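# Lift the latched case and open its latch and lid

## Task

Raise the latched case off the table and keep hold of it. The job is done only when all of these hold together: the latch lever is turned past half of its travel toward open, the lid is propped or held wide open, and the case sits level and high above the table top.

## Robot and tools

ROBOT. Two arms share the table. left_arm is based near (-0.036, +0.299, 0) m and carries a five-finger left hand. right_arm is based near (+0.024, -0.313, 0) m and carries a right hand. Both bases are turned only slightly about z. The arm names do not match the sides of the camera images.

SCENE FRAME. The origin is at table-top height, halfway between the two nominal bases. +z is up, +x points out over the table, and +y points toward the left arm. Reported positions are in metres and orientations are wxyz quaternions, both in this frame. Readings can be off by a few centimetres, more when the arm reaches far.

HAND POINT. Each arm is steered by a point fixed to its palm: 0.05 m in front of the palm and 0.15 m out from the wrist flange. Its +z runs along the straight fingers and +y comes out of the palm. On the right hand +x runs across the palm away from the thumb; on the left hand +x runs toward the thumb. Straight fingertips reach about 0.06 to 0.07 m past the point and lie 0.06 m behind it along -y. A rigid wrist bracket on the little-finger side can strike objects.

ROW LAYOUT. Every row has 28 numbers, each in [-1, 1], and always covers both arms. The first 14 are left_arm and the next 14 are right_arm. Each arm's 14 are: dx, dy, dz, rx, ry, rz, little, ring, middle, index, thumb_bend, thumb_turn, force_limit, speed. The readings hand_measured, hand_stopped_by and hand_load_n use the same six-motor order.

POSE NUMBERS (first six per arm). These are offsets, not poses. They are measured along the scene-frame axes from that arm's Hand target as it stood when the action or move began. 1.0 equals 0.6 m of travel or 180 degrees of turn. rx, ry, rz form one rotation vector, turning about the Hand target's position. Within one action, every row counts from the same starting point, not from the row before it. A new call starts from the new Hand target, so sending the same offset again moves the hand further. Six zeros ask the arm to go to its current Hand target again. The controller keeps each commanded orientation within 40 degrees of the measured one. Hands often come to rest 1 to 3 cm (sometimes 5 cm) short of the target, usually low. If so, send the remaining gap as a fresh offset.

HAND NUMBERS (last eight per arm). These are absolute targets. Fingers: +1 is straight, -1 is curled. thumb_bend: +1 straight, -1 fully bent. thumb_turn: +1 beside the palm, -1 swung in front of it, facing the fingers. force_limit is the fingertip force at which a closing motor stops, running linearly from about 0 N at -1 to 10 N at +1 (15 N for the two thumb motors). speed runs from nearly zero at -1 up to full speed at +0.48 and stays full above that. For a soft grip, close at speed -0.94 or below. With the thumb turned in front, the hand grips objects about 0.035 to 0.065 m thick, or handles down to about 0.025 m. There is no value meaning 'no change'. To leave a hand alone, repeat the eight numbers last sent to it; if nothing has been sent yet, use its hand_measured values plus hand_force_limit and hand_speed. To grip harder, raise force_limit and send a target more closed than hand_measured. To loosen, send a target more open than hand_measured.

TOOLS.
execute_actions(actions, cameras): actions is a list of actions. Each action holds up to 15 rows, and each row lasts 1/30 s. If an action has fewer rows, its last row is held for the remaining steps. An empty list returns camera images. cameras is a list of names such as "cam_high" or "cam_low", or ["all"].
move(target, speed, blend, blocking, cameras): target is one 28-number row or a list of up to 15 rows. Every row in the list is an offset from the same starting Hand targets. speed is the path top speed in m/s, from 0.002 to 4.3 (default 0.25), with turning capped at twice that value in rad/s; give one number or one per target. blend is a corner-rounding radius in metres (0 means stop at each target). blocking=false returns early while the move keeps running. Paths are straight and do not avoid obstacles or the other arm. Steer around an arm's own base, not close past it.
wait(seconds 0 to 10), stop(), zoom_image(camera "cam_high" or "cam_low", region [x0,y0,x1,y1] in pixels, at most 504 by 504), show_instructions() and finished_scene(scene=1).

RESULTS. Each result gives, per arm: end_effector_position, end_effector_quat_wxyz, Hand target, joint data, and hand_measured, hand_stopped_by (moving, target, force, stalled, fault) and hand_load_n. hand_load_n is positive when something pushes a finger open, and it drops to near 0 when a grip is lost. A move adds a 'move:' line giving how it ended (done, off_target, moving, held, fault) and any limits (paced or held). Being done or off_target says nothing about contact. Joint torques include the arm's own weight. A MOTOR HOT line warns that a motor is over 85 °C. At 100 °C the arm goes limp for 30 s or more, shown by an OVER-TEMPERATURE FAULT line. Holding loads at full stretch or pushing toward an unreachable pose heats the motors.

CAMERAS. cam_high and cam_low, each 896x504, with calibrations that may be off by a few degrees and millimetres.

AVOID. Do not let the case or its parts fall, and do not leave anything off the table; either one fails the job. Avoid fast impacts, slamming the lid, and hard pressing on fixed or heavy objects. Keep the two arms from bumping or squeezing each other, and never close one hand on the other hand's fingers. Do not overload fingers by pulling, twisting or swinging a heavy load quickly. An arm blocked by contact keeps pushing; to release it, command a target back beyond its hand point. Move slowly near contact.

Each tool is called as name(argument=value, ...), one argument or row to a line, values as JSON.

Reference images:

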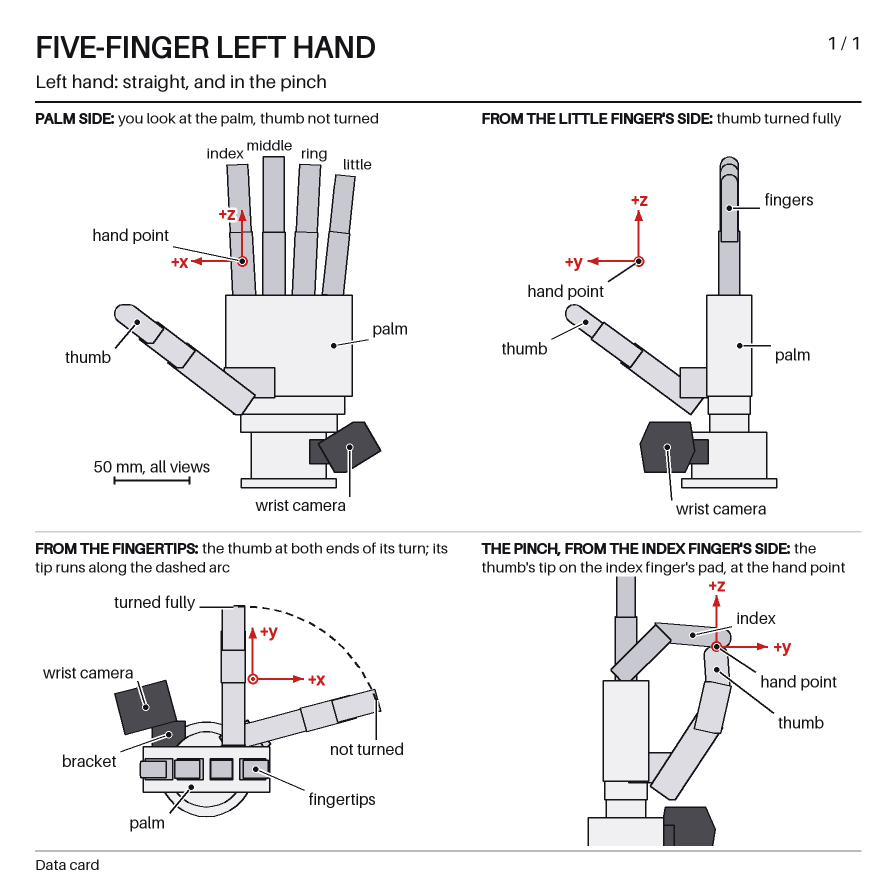

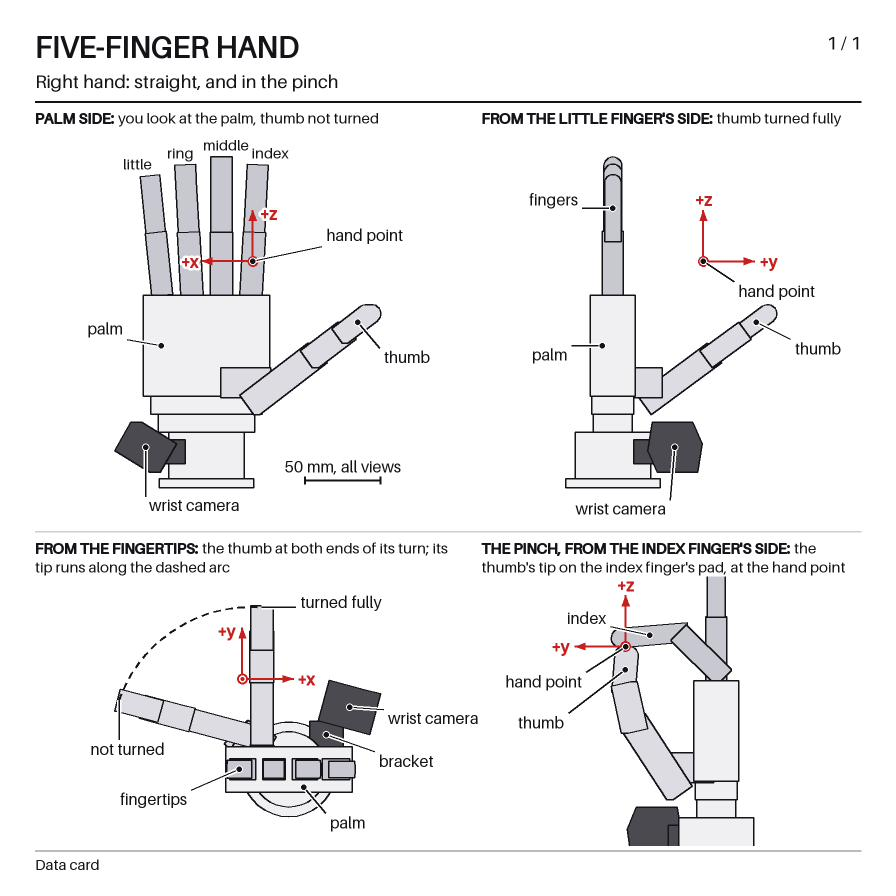

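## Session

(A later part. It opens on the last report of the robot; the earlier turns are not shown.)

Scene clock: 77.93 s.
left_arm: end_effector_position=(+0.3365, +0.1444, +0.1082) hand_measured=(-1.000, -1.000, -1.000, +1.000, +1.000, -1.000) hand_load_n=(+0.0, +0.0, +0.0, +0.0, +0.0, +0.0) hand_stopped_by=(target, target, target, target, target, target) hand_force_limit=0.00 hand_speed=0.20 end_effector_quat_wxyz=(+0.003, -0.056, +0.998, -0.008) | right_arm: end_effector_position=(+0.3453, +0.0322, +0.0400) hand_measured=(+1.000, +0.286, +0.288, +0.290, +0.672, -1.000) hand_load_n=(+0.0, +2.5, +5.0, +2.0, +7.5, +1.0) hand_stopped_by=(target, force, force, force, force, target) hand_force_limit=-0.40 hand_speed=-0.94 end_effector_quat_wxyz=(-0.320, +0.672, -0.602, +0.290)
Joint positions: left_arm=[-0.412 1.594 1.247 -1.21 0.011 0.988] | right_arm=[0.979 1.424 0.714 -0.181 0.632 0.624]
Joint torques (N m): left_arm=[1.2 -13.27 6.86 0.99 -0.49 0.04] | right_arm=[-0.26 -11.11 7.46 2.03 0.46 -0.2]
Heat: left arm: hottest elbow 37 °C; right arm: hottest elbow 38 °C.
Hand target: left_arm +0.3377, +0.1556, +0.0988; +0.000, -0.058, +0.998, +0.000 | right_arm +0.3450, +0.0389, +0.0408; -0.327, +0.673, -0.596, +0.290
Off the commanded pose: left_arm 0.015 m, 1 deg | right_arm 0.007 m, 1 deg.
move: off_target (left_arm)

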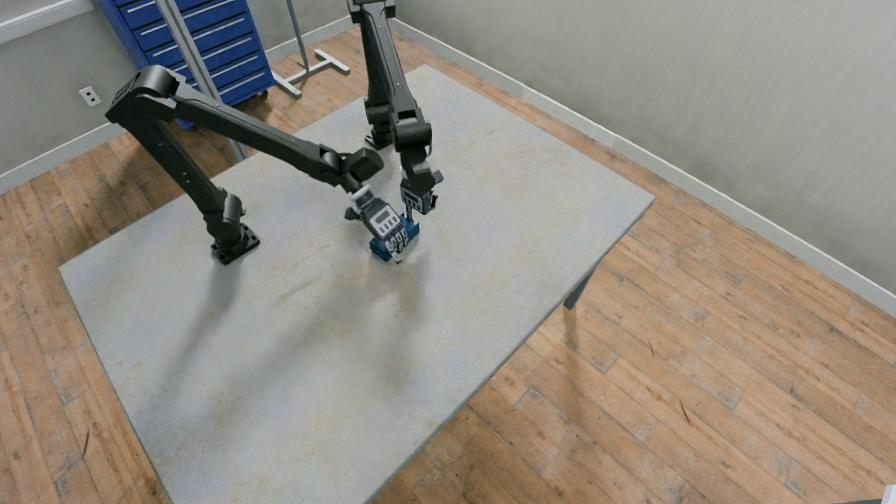

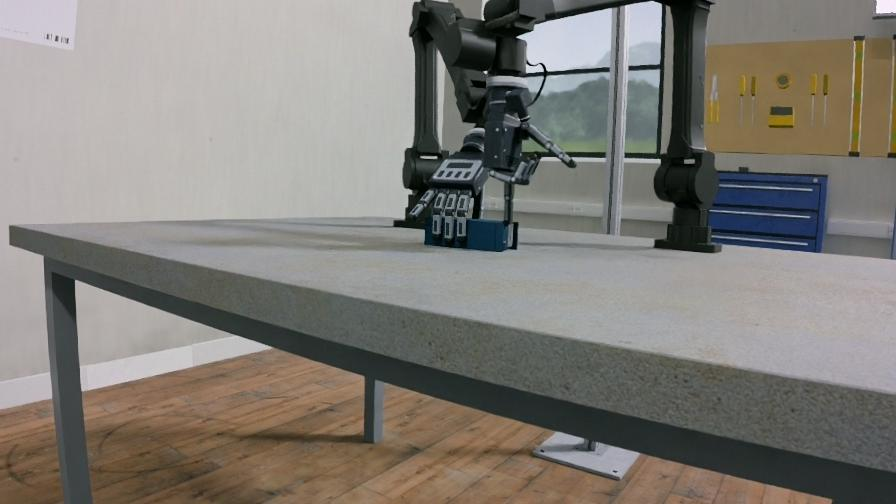

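move(
  target=[
    [-0.0023,0.02,-0.005,0,0,0,-1,-1,-1,1,1,-1,0,0.2,0,0,0,0,0,0,1,-0.5,-0.5,-0.4,0.67,-1,-0.4,-0.94],
  ],
  speed=[0.03],
  cameras=["cam_low","cam_high"],
)

zoom_image(
  camera="cam_low",
  region=[490, 190, 540, 250],
)

zoom_image(
  camera="cam_high",
  region=[390, 190, 430, 240],
)

Scene clock: 79.37 s.
left_arm: end_effector_position=(+0.3360, +0.1495, +0.1069) hand_measured=(-1.000, -1.000, -1.000, +1.000, +1.000, -1.000) hand_load_n=(+0.0, +0.0, +0.0, +0.5, +0.0, +0.5) hand_stopped_by=(target, target, target, target, target, target) hand_force_limit=0.00 hand_speed=0.20 end_effector_quat_wxyz=(+0.006, -0.057, +0.998, -0.016) | right_arm: end_effector_position=(+0.3450, +0.0349, +0.0407) hand_measured=(+1.000, +0.286, +0.288, +0.290, +0.672, -1.000) hand_load_n=(+0.0, +2.0, +5.0, +3.0, +7.0, +3.0) hand_stopped_by=(target, force, force, force, force, target) hand_force_limit=-0.40 hand_speed=-0.94 end_effector_quat_wxyz=(-0.324, +0.671, -0.601, +0.288)
Joint positions: left_arm=[-0.397 1.579 1.228 -1.194 0.021 0.999] | right_arm=[0.98 1.424 0.714 -0.173 0.628 0.624]
Joint torques (N m): left_arm=[1.73 -12.75 6.41 0.77 -0.87 0.13] | right_arm=[-0.38 -11.16 7.49 1.74 0.64 -0.21]
Heat: left arm: hottest elbow 37 °C; right arm: hottest elbow 38 °C.
Hand target: left_arm +0.3364, +0.1676, +0.0959; +0.000, -0.058, +0.998, +0.000 | right_arm +0.3449, +0.0389, +0.0408; -0.327, +0.674, -0.596, +0.290
Off the commanded pose: left_arm 0.021 m, 2 deg | right_arm 0.004 m, 1 deg.
move: off_target (left_arm)

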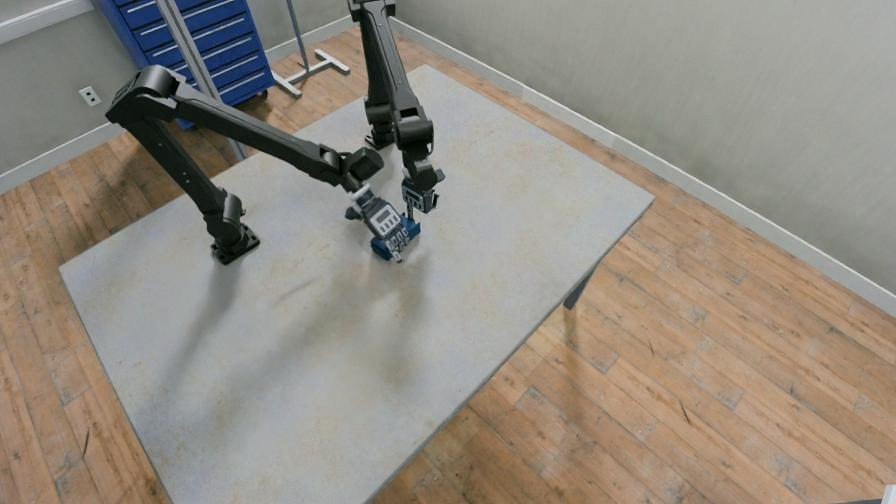

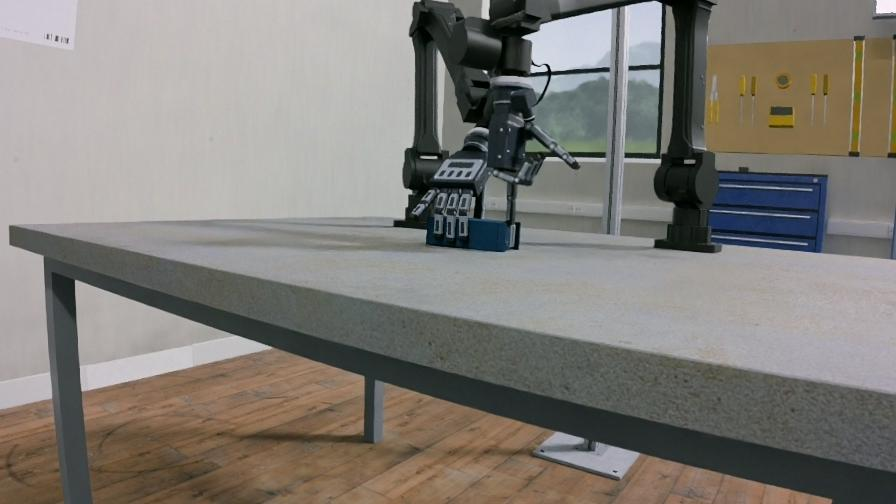

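Scaled by 8.400 from the camera's 896x504 image, which has a finer 1280x720 frame.

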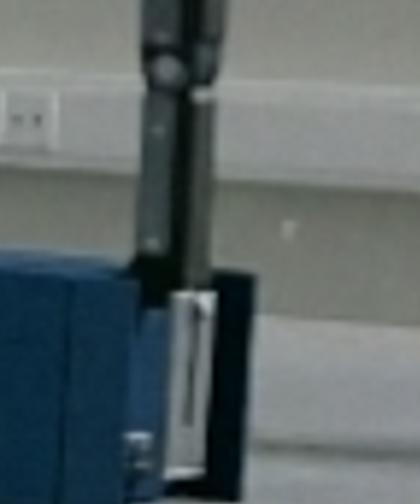

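Scaled by 10.080 from the camera's 896x504 image, which has a finer 1280x720 frame.

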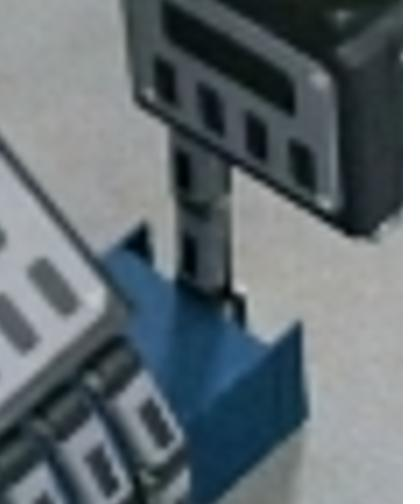

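execute_actions(
  actions=[
    [[0,0,0,0,0,0,-1,-1,-1,1,1,-1,0,0.2,0,0,0,0,0,0,1,-0.5,-0.5,-0.4,0.67,-1,-0.4,-0.94]],
  ],
  cameras=["all"],
)

zoom_image(
  camera="cam_low",
  region=[470, 180, 560, 250],
)

Scene clock: 83.00 s.
left_arm: end_effector_position=(+0.3361, +0.1494, +0.1069) hand_measured=(-1.000, -1.000, -1.000, +1.000, +1.000, -1.000) hand_load_n=(+0.0, +0.0, +0.0, +0.5, -0.5, +0.0) hand_stopped_by=(target, target, target, target, target, target) hand_force_limit=0.00 hand_speed=0.20 end_effector_quat_wxyz=(+0.006, -0.057, +0.998, -0.016) | right_arm: end_effector_position=(+0.3450, +0.0349, +0.0407) hand_measured=(+1.000, +0.286, +0.288, +0.290, +0.672, -1.000) hand_load_n=(-0.5, +2.0, +5.0, +3.0, +7.5, +3.0) hand_stopped_by=(target, force, force, force, force, target) hand_force_limit=-0.40 hand_speed=-0.94 end_effector_quat_wxyz=(-0.324, +0.671, -0.601, +0.288)
Joint positions: left_arm=[-0.397 1.579 1.228 -1.193 0.021 1] | right_arm=[0.98 1.424 0.714 -0.173 0.628 0.624]
Joint torques (N m): left_arm=[1.79 -12.86 6.46 0.76 -0.86 0.14] | right_arm=[-0.44 -11.16 7.47 1.74 0.64 -0.2]
Heat: left arm: hottest elbow 37 °C; right arm: hottest elbow 38 °C.
Hand target: left_arm +0.3365, +0.1676, +0.0959; +0.000, -0.058, +0.998, +0.000 | right_arm +0.3449, +0.0389, +0.0408; -0.327, +0.674, -0.596, +0.290
Off the commanded pose: left_arm 0.021 m, 2 deg | right_arm 0.004 m, 1 deg.

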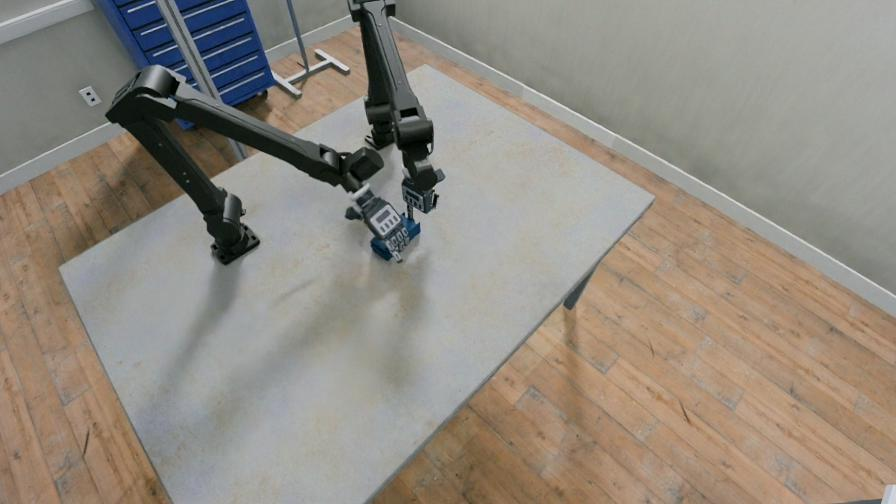

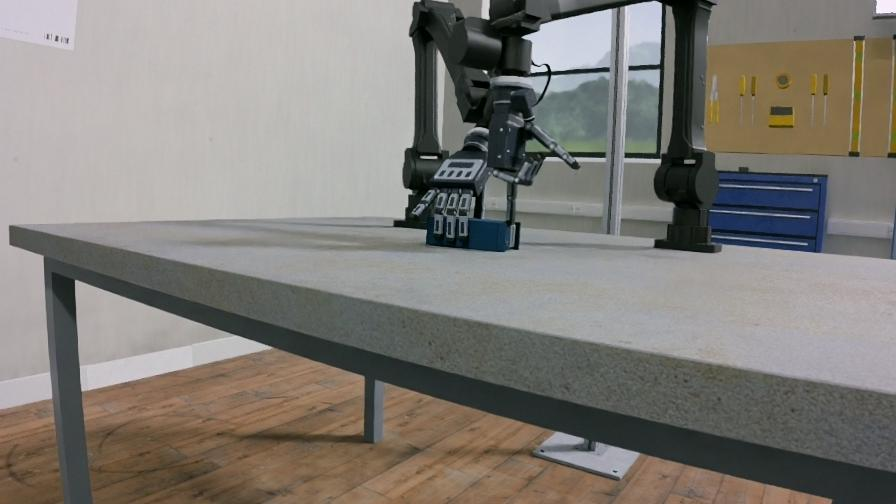

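Scaled by 5.600 from the camera's 896x504 image, which has a finer 1280x720 frame.

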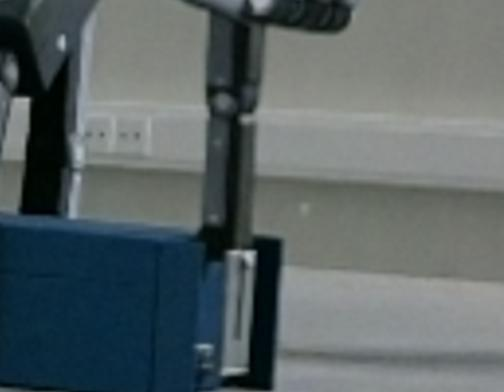

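zoom_image(
  camera="cam_low",
  region=[495, 205, 535, 255],
)

zoom_image(
  camera="cam_high",
  region=[390, 190, 430, 240],
)

Scaled by 10.080 from the camera's 896x504 image, which has a finer 1280x720 frame.

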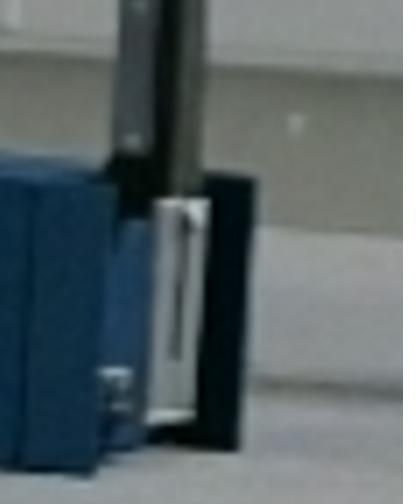

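Scaled by 10.080 from the camera's 896x504 image, which has a finer 1280x720 frame.

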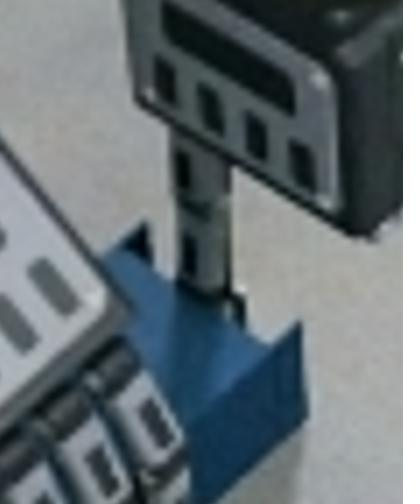

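move(
  target=[0,0.025,-0.005,0,0,0,-1,-1,-1,1,1,-1,0,0.2,0,-0.005,-0.003,0,0,0,1,-0.5,-0.5,-0.4,0.67,-1,-0.4,-0.94],
  speed=0.05,
  cameras=["all"],
)

zoom_image(
  camera="cam_low",
  region=[495, 205, 535, 255],
)

zoom_image(
  camera="cam_high",
  region=[390, 190, 430, 240],
)

Scene clock: 84.80 s.
left_arm: end_effector_position=(+0.3364, +0.1574, +0.1057) hand_measured=(-1.000, -1.000, -1.000, +1.000, +1.000, -1.000) hand_load_n=(+0.0, +0.0, +0.0, +0.5, +0.0, +0.0) hand_stopped_by=(target, target, target, target, target, target) hand_force_limit=0.00 hand_speed=0.20 end_effector_quat_wxyz=(+0.008, -0.056, +0.998, -0.023) | right_arm: end_effector_position=(+0.3458, +0.0397, +0.0430) hand_measured=(+1.000, +0.286, +0.288, +0.290, +0.672, -1.000) hand_load_n=(+0.0, +2.5, +4.5, +2.0, +7.0, +4.5) hand_stopped_by=(target, force, force, force, force, target) hand_force_limit=-0.40 hand_speed=-0.94 end_effector_quat_wxyz=(-0.332, +0.670, -0.601, +0.283)
Joint positions: left_arm=[-0.376 1.564 1.21 -1.179 0.034 1.022] | right_arm=[0.982 1.424 0.714 -0.155 0.621 0.624]
Joint torques (N m): left_arm=[2.43 -12.34 6.13 0.61 -1.29 0.21] | right_arm=[-0.79 -11.4 6.74 1.43 0.82 -0.24]
Heat: left arm: hottest elbow 37 °C; right arm: hottest elbow 38 °C.
Hand target: left_arm +0.3363, +0.1826, +0.0928; +0.000, -0.058, +0.998, +0.000 | right_arm +0.3449, +0.0360, +0.0391; -0.328, +0.674, -0.596, +0.290
Off the commanded pose: left_arm 0.028 m, 3 deg | right_arm 0.006 m, 1 deg.
move: off_target (left_arm)

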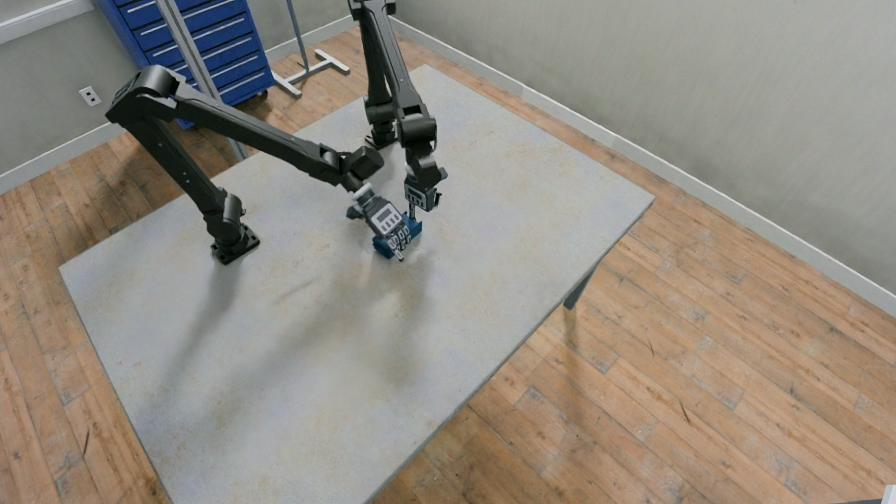

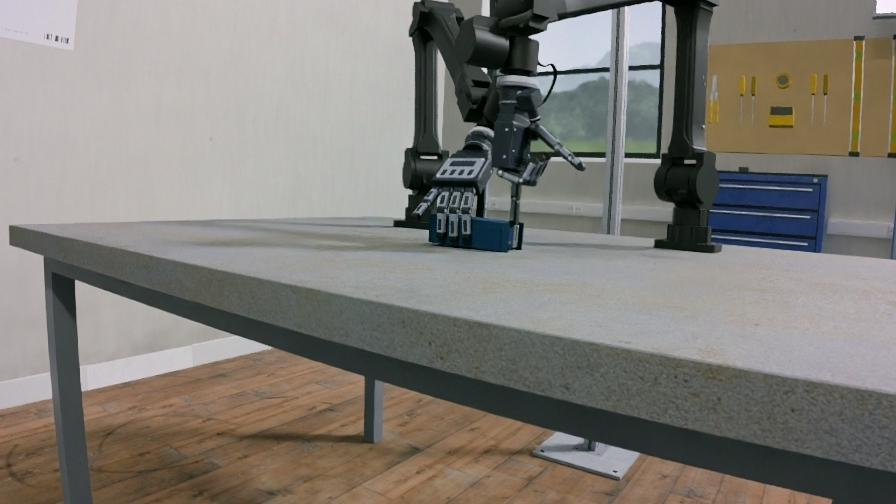

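Scaled by 10.080 from the camera's 896x504 image, which has a finer 1280x720 frame.

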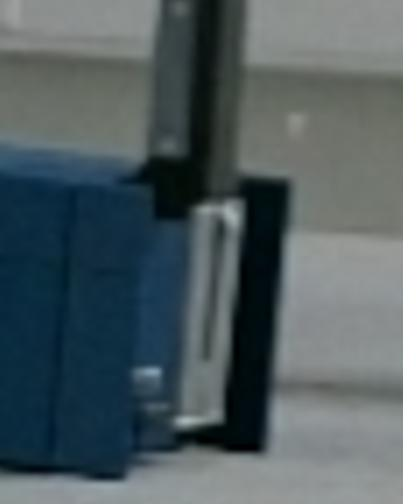

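Scaled by 10.080 from the camera's 896x504 image, which has a finer 1280x720 frame.

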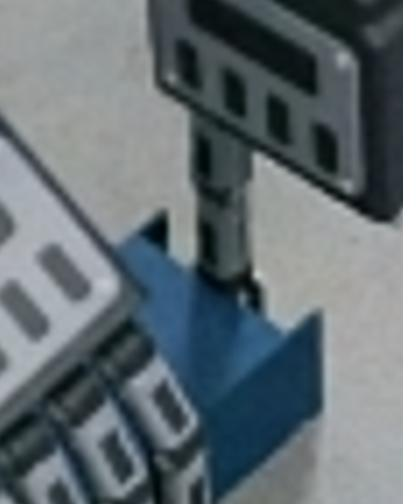

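move(
  target=[0,0.02,-0.005,0,0,0,-1,-1,-1,1,1,-1,0,0.2,0,-0.017,-0.003,0,0,0,1,-0.5,-0.5,-0.4,0.67,-1,-0.4,-0.94],
  speed=0.05,
  cameras=["all"],
)

zoom_image(
  camera="cam_low",
  region=[495, 205, 535, 255],
)

zoom_image(
  camera="cam_high",
  region=[390, 190, 430, 240],
)

Scene clock: 86.23 s.
left_arm: end_effector_position=(+0.3355, +0.1627, +0.1046) hand_measured=(-1.000, -1.000, -1.000, +1.000, +1.000, -1.000) hand_load_n=(+0.0, +0.0, +0.0, +1.0, +0.0, +0.0) hand_stopped_by=(target, target, target, target, target, target) hand_force_limit=0.00 hand_speed=0.20 end_effector_quat_wxyz=(+0.009, -0.055, +0.998, -0.030) | right_arm: end_effector_position=(+0.3449, +0.0420, +0.0423) hand_measured=(+1.000, +0.286, +0.288, +0.290, +0.672, -1.000) hand_load_n=(+0.0, +1.0, +4.5, +4.0, +6.0, +6.0) hand_stopped_by=(target, force, force, force, force, target) hand_force_limit=-0.40 hand_speed=-0.94 end_effector_quat_wxyz=(-0.340, +0.668, -0.601, +0.278)
Joint positions: left_arm=[-0.362 1.553 1.194 -1.17 0.045 1.04] | right_arm=[0.982 1.423 0.703 -0.128 0.611 0.624]
Joint torques (N m): left_arm=[3.14 -11.81 5.85 0.58 -1.7 0.27] | right_arm=[-1.85 -12.63 5.53 1.05 0.82 -0.37]
Heat: left arm: hottest elbow 37 °C; right arm: hottest elbow 37 °C.
Hand target: left_arm +0.3365, +0.1946, +0.0898; +0.000, -0.058, +0.998, +0.000 | right_arm +0.3448, +0.0258, +0.0371; -0.327, +0.674, -0.596, +0.290
Off the commanded pose: left_arm 0.035 m, 4 deg | right_arm 0.017 m, 2 deg.
move: off_target (left_arm, right_arm)

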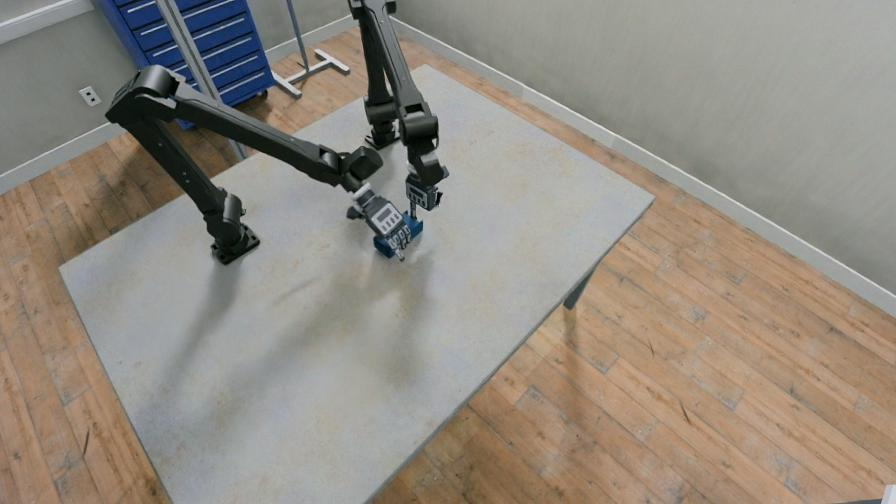

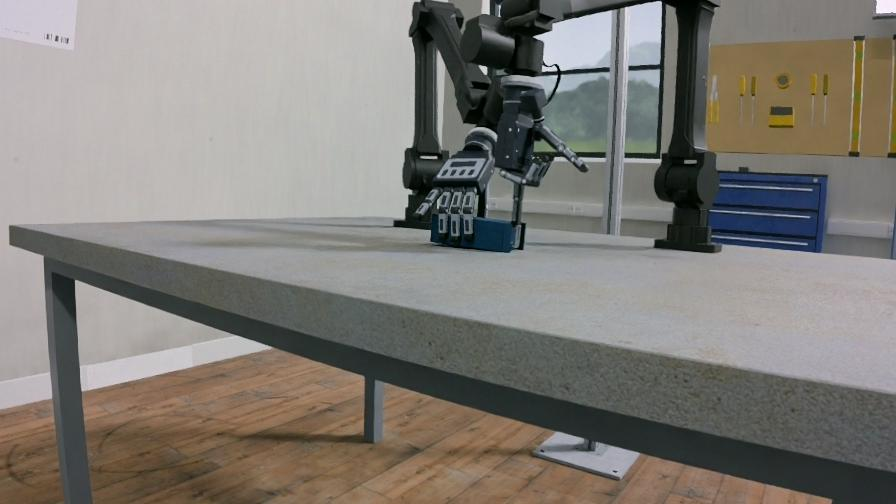

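Scaled by 10.080 from the camera's 896x504 image, which has a finer 1280x720 frame.

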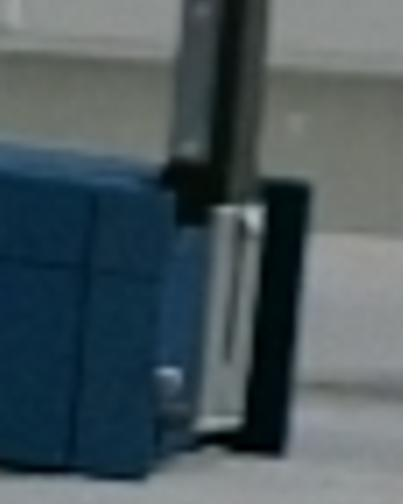

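Scaled by 10.080 from the camera's 896x504 image, which has a finer 1280x720 frame.

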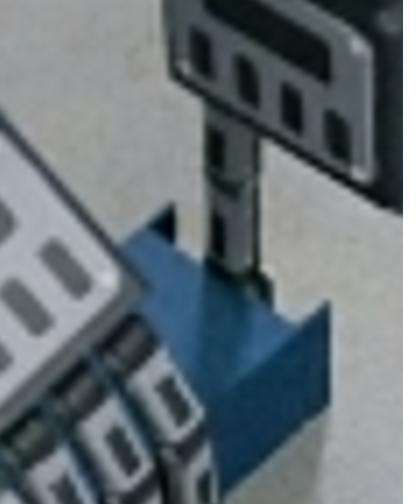

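execute_actions(
  actions=[
    [[0,0,0,0,0,0,-1,-1,-1,1,1,-1,0,0.2,0,0,0,0,0,0,1,-0.6,-0.6,-0.5,0.6,-1,0.3,-0.94]],
  ],
  cameras=[],
)

Scene clock: 87.53 s.
left_arm: end_effector_position=(+0.3357, +0.1627, +0.1046) hand_measured=(-1.000, -1.000, -1.000, +1.000, +1.000, -1.000) hand_load_n=(+0.0, +0.0, +0.0, +1.0, +0.0, +0.0) hand_stopped_by=(target, target, target, target, target, target) hand_force_limit=0.00 hand_speed=0.20 end_effector_quat_wxyz=(+0.009, -0.054, +0.998, -0.030) | right_arm: end_effector_position=(+0.3450, +0.0421, +0.0425) hand_measured=(+1.000, +0.264, +0.278, +0.282, +0.672, -1.000) hand_load_n=(+0.0, +7.0, +4.5, +5.5, +12.0, +8.5) hand_stopped_by=(target, force, force, force, force, target) hand_force_limit=0.30 hand_speed=-0.94 end_effector_quat_wxyz=(-0.341, +0.668, -0.601, +0.278)
Joint positions: left_arm=[-0.362 1.553 1.194 -1.169 0.045 1.042] | right_arm=[0.982 1.422 0.703 -0.127 0.611 0.624]
Joint torques (N m): left_arm=[2.84 -11.87 5.87 0.61 -1.71 0.26] | right_arm=[-1.85 -12.63 5.55 1.03 0.81 -0.37]
Heat: left arm: hottest elbow 37 °C; right arm: hottest elbow 37 °C.
Hand target: left_arm +0.3364, +0.1946, +0.0898; +0.000, -0.058, +0.998, +0.000 | right_arm +0.3449, +0.0258, +0.0373; -0.328, +0.674, -0.596, +0.290
Off the commanded pose: left_arm 0.035 m, 4 deg | right_arm 0.017 m, 2 deg.
No camera images: "cameras" was empty.

move(
  target=[0,0.025,-0.003,0,0,0,-1,-1,-1,1,1,-1,0,0.2,0,-0.02,-0.003,0,0,0,1,-0.6,-0.6,-0.5,0.6,-1,0.3,-0.94],
  speed=0.05,
  cameras=["all"],
)

zoom_image(
  camera="cam_low",
  region=[495, 205, 535, 255],
)

Scene clock: 88.70 s.
left_arm: end_effector_position=(+0.3341, +0.1687, +0.1034) hand_measured=(-1.000, -1.000, -1.000, +1.000, +1.000, -1.000) hand_load_n=(+0.0, +0.0, +0.0, +1.0, +0.0, +0.0) hand_stopped_by=(target, target, target, target, target, target) hand_force_limit=0.00 hand_speed=0.20 end_effector_quat_wxyz=(+0.008, -0.052, +0.998, -0.038) | right_arm: end_effector_position=(+0.3417, +0.0428, +0.0449) hand_measured=(+1.000, +0.264, +0.278, +0.282, +0.672, -1.000) hand_load_n=(+0.0, +4.0, +5.0, +8.5, +11.5, +10.0) hand_stopped_by=(target, force, force, force, force, target) hand_force_limit=0.30 hand_speed=-0.94 end_effector_quat_wxyz=(-0.352, +0.666, -0.600, +0.268)
Joint positions: left_arm=[-0.344 1.54 1.178 -1.162 0.062 1.062] | right_arm=[0.981 1.405 0.683 -0.101 0.593 0.624]
Joint torques (N m): left_arm=[3.9 -11.75 5.68 0.49 -2.29 0.36] | right_arm=[-3.02 -12.63 4.83 0.68 1.05 -0.51]
Heat: left arm: hottest elbow 37 °C; right arm: hottest elbow 37 °C.
Hand target: left_arm +0.3364, +0.2096, +0.0880; +0.000, -0.058, +0.998, +0.000 | right_arm +0.3449, +0.0138, +0.0354; -0.328, +0.673, -0.596, +0.290
Off the commanded pose: left_arm 0.044 m, 4 deg | right_arm 0.031 m, 4 deg.
move: off_target (left_arm, right_arm)

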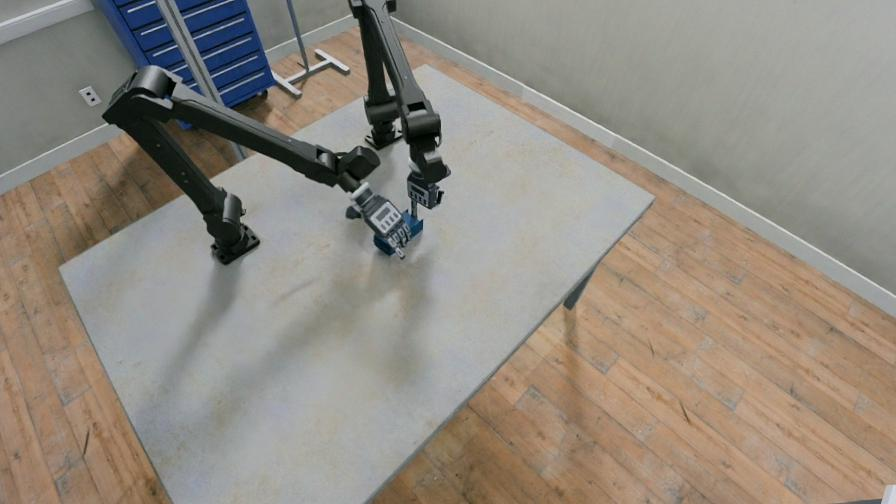

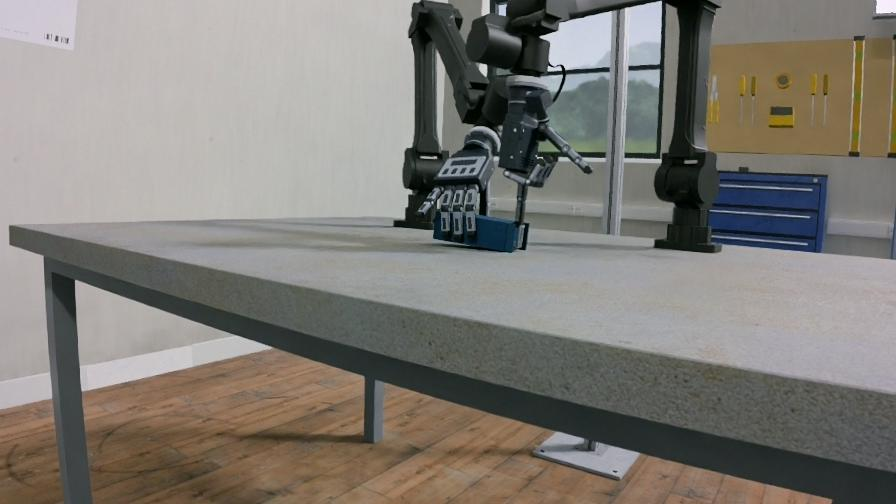

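Scaled by 10.080 from the camera's 896x504 image, which has a finer 1280x720 frame.

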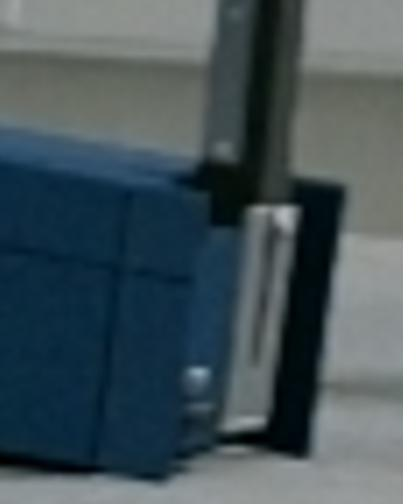

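move(
  target=[0,0.0,-0.003,0,0,0,-1,-1,-1,1,1,-1,0,0.2,0,-0.01,-0.03,0.03,0,0,1,-0.6,-0.6,-0.5,0.6,-1,0.3,-0.94],
  speed=0.05,
  cameras=["all"],
)

zoom_image(
  camera="cam_low",
  region=[480, 205, 530, 255],
)

Scene clock: 90.97 s.
left_arm: end_effector_position=(+0.3356, +0.1679, +0.1028) hand_measured=(-1.000, -1.000, -1.000, +1.000, +1.000, -1.000) hand_load_n=(+0.0, +0.0, +0.0, +1.0, -0.5, +0.0) hand_stopped_by=(target, target, target, target, target, target) hand_force_limit=0.00 hand_speed=0.20 end_effector_quat_wxyz=(+0.010, -0.052, +0.998, -0.041) | right_arm: end_effector_position=(+0.3421, +0.0419, +0.0382) hand_measured=(+1.000, +0.264, +0.278, +0.282, +0.672, -1.000) hand_load_n=(+0.0, +2.5, +4.0, +10.0, +11.0, +6.5) hand_stopped_by=(target, force, force, force, force, target) hand_force_limit=0.30 hand_speed=-0.94 end_effector_quat_wxyz=(-0.393, +0.648, -0.608, +0.236)
Joint positions: left_arm=[-0.344 1.54 1.177 -1.154 0.064 1.063] | right_arm=[0.95 1.4 0.607 0.06 0.522 0.634]
Joint torques (N m): left_arm=[3.9 -11.52 5.57 0.4 -2.36 0.33] | right_arm=[-3.55 -10.64 4 0.81 1.1 -0.46]
Heat: left arm: hottest elbow 37 °C; right arm: hottest elbow 37 °C.
Hand target: left_arm +0.3364, +0.2097, +0.0862; +0.000, -0.058, +0.998, +0.000 | right_arm +0.3450, +0.0077, +0.0175; -0.359, +0.657, -0.609, +0.261
Off the commanded pose: left_arm 0.045 m, 5 deg | right_arm 0.040 m, 5 deg.
move: off_target (left_arm, right_arm)

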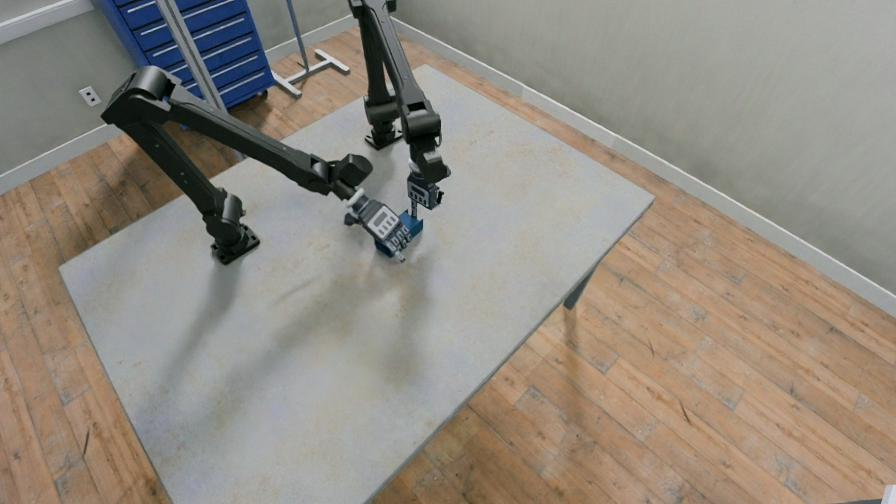

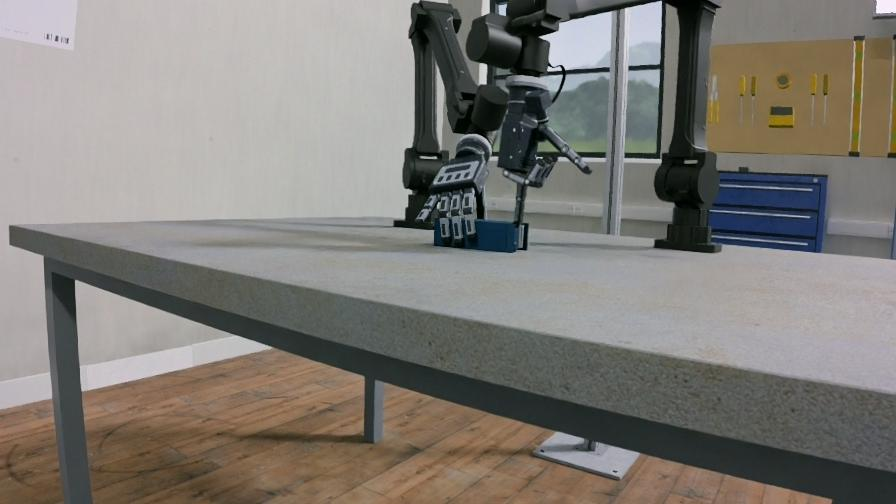

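Scaled by 10.080 from the camera's 896x504 image, which has a finer 1280x720 frame.

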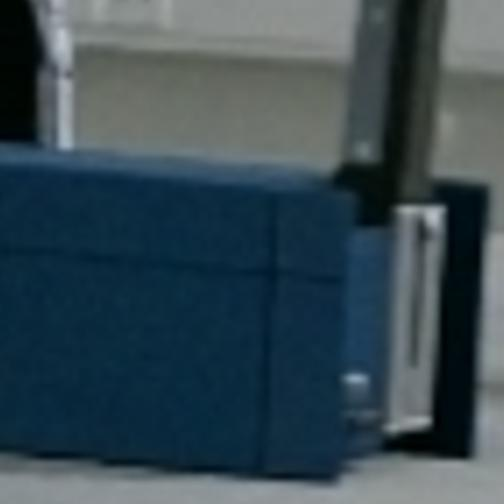

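move(
  target=[0,0.025,-0.003,0,0,0,-1,-1,-1,1,1,-1,0,0.2,0,-0.02,-0.005,0,0,0,1,-0.6,-0.6,-0.5,0.6,-1,0.3,-0.94],
  speed=0.05,
  cameras=["all"],
)

zoom_image(
  camera="cam_low",
  region=[480, 205, 530, 255],
)

Scene clock: 92.77 s.
left_arm: end_effector_position=(+0.3353, +0.2263, +0.0884) hand_measured=(-1.000, -1.000, -1.000, +1.000, +1.000, -1.000) hand_load_n=(+0.0, +0.0, +0.0, +0.0, +0.0, +0.0) hand_stopped_by=(target, target, target, target, target, target) hand_force_limit=0.00 hand_speed=0.20 end_effector_quat_wxyz=(+0.006, -0.069, +0.998, -0.004) | right_arm: end_effector_position=(+0.3497, +0.0178, +0.0381) hand_measured=(+1.000, +0.264, +0.278, +0.282, +0.672, -1.000) hand_load_n=(+0.0, +3.5, +2.5, +7.5, +12.0, +3.0) hand_stopped_by=(target, force, force, force, force, target) hand_force_limit=0.30 hand_speed=-0.94 end_effector_quat_wxyz=(-0.394, +0.633, -0.620, +0.244)
Joint positions: left_arm=[-0.242 1.536 1.121 -1.142 0.003 1.132] | right_arm=[0.904 1.366 0.563 0.087 0.518 0.628]
Joint torques (N m): left_arm=[-0.73 -11.34 8.65 0.4 -0.19 0.05] | right_arm=[-2.02 -8.59 5.11 0.7 0.47 -0.59]
Heat: left arm: hottest elbow 37 °C; right arm: hottest elbow 37 °C.
Hand target: left_arm +0.3365, +0.2246, +0.0843; +0.000, -0.058, +0.998, +0.000 | right_arm +0.3450, -0.0042, +0.0144; -0.359, +0.657, -0.609, +0.261
Off the commanded pose: left_arm 0.004 m, 1 deg | right_arm 0.033 m, 5 deg.
move: off_target (right_arm)

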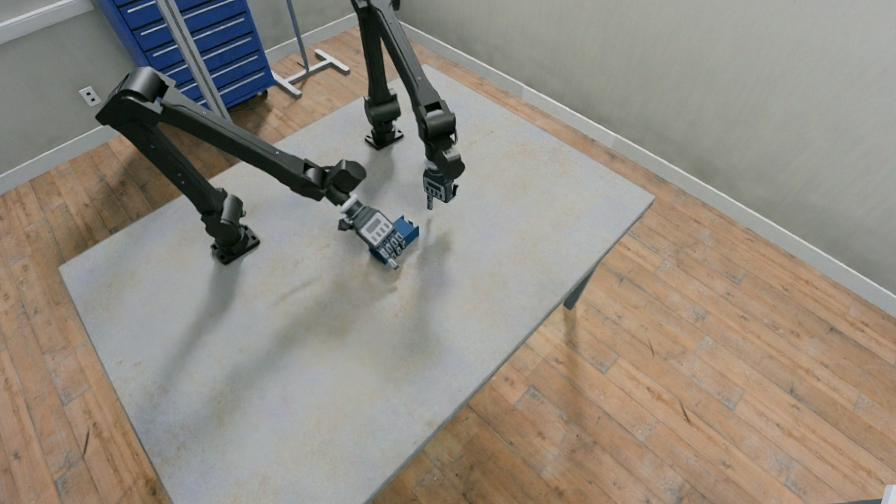

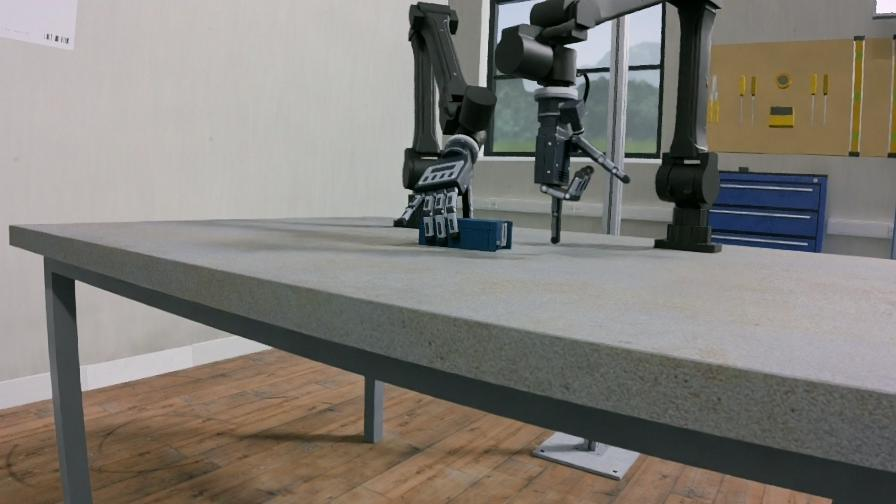

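Scaled by 10.080 from the camera's 896x504 image, which has a finer 1280x720 frame.

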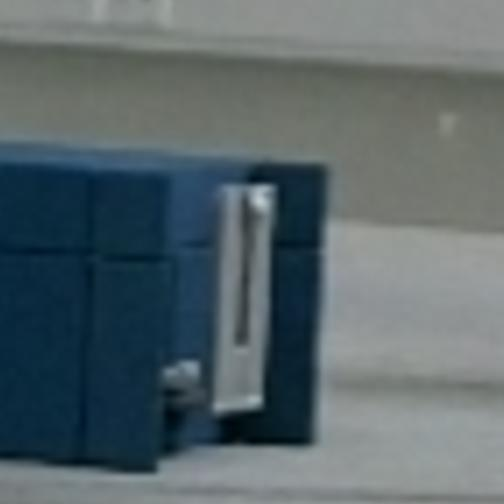

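zoom_image(
  camera="cam_high",
  region=[370, 195, 440, 265],
)

zoom_image(
  camera="cam_low",
  region=[485, 210, 525, 255],
)

Scaled by 7.200 from the camera's 896x504 image, which has a finer 1280x720 frame.

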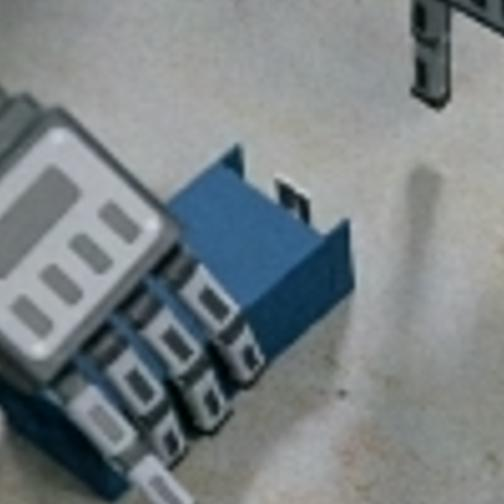

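Scaled by 11.200 from the camera's 896x504 image, which has a finer 1280x720 frame.

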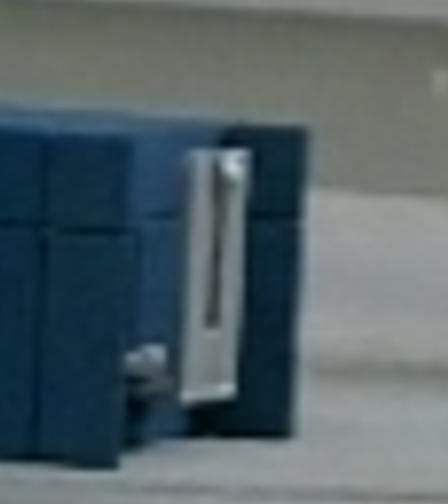

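zoom_image(
  camera="cam_low",
  region=[535, 180, 585, 250],
)

Scaled by 7.200 from the camera's 896x504 image, which has a finer 1280x720 frame.

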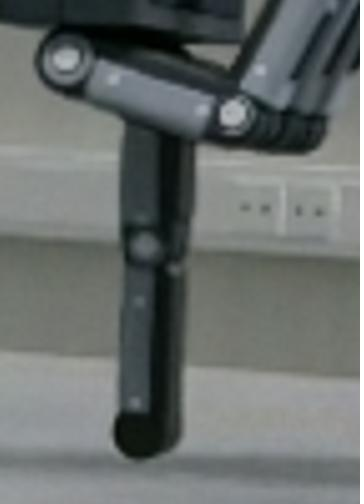

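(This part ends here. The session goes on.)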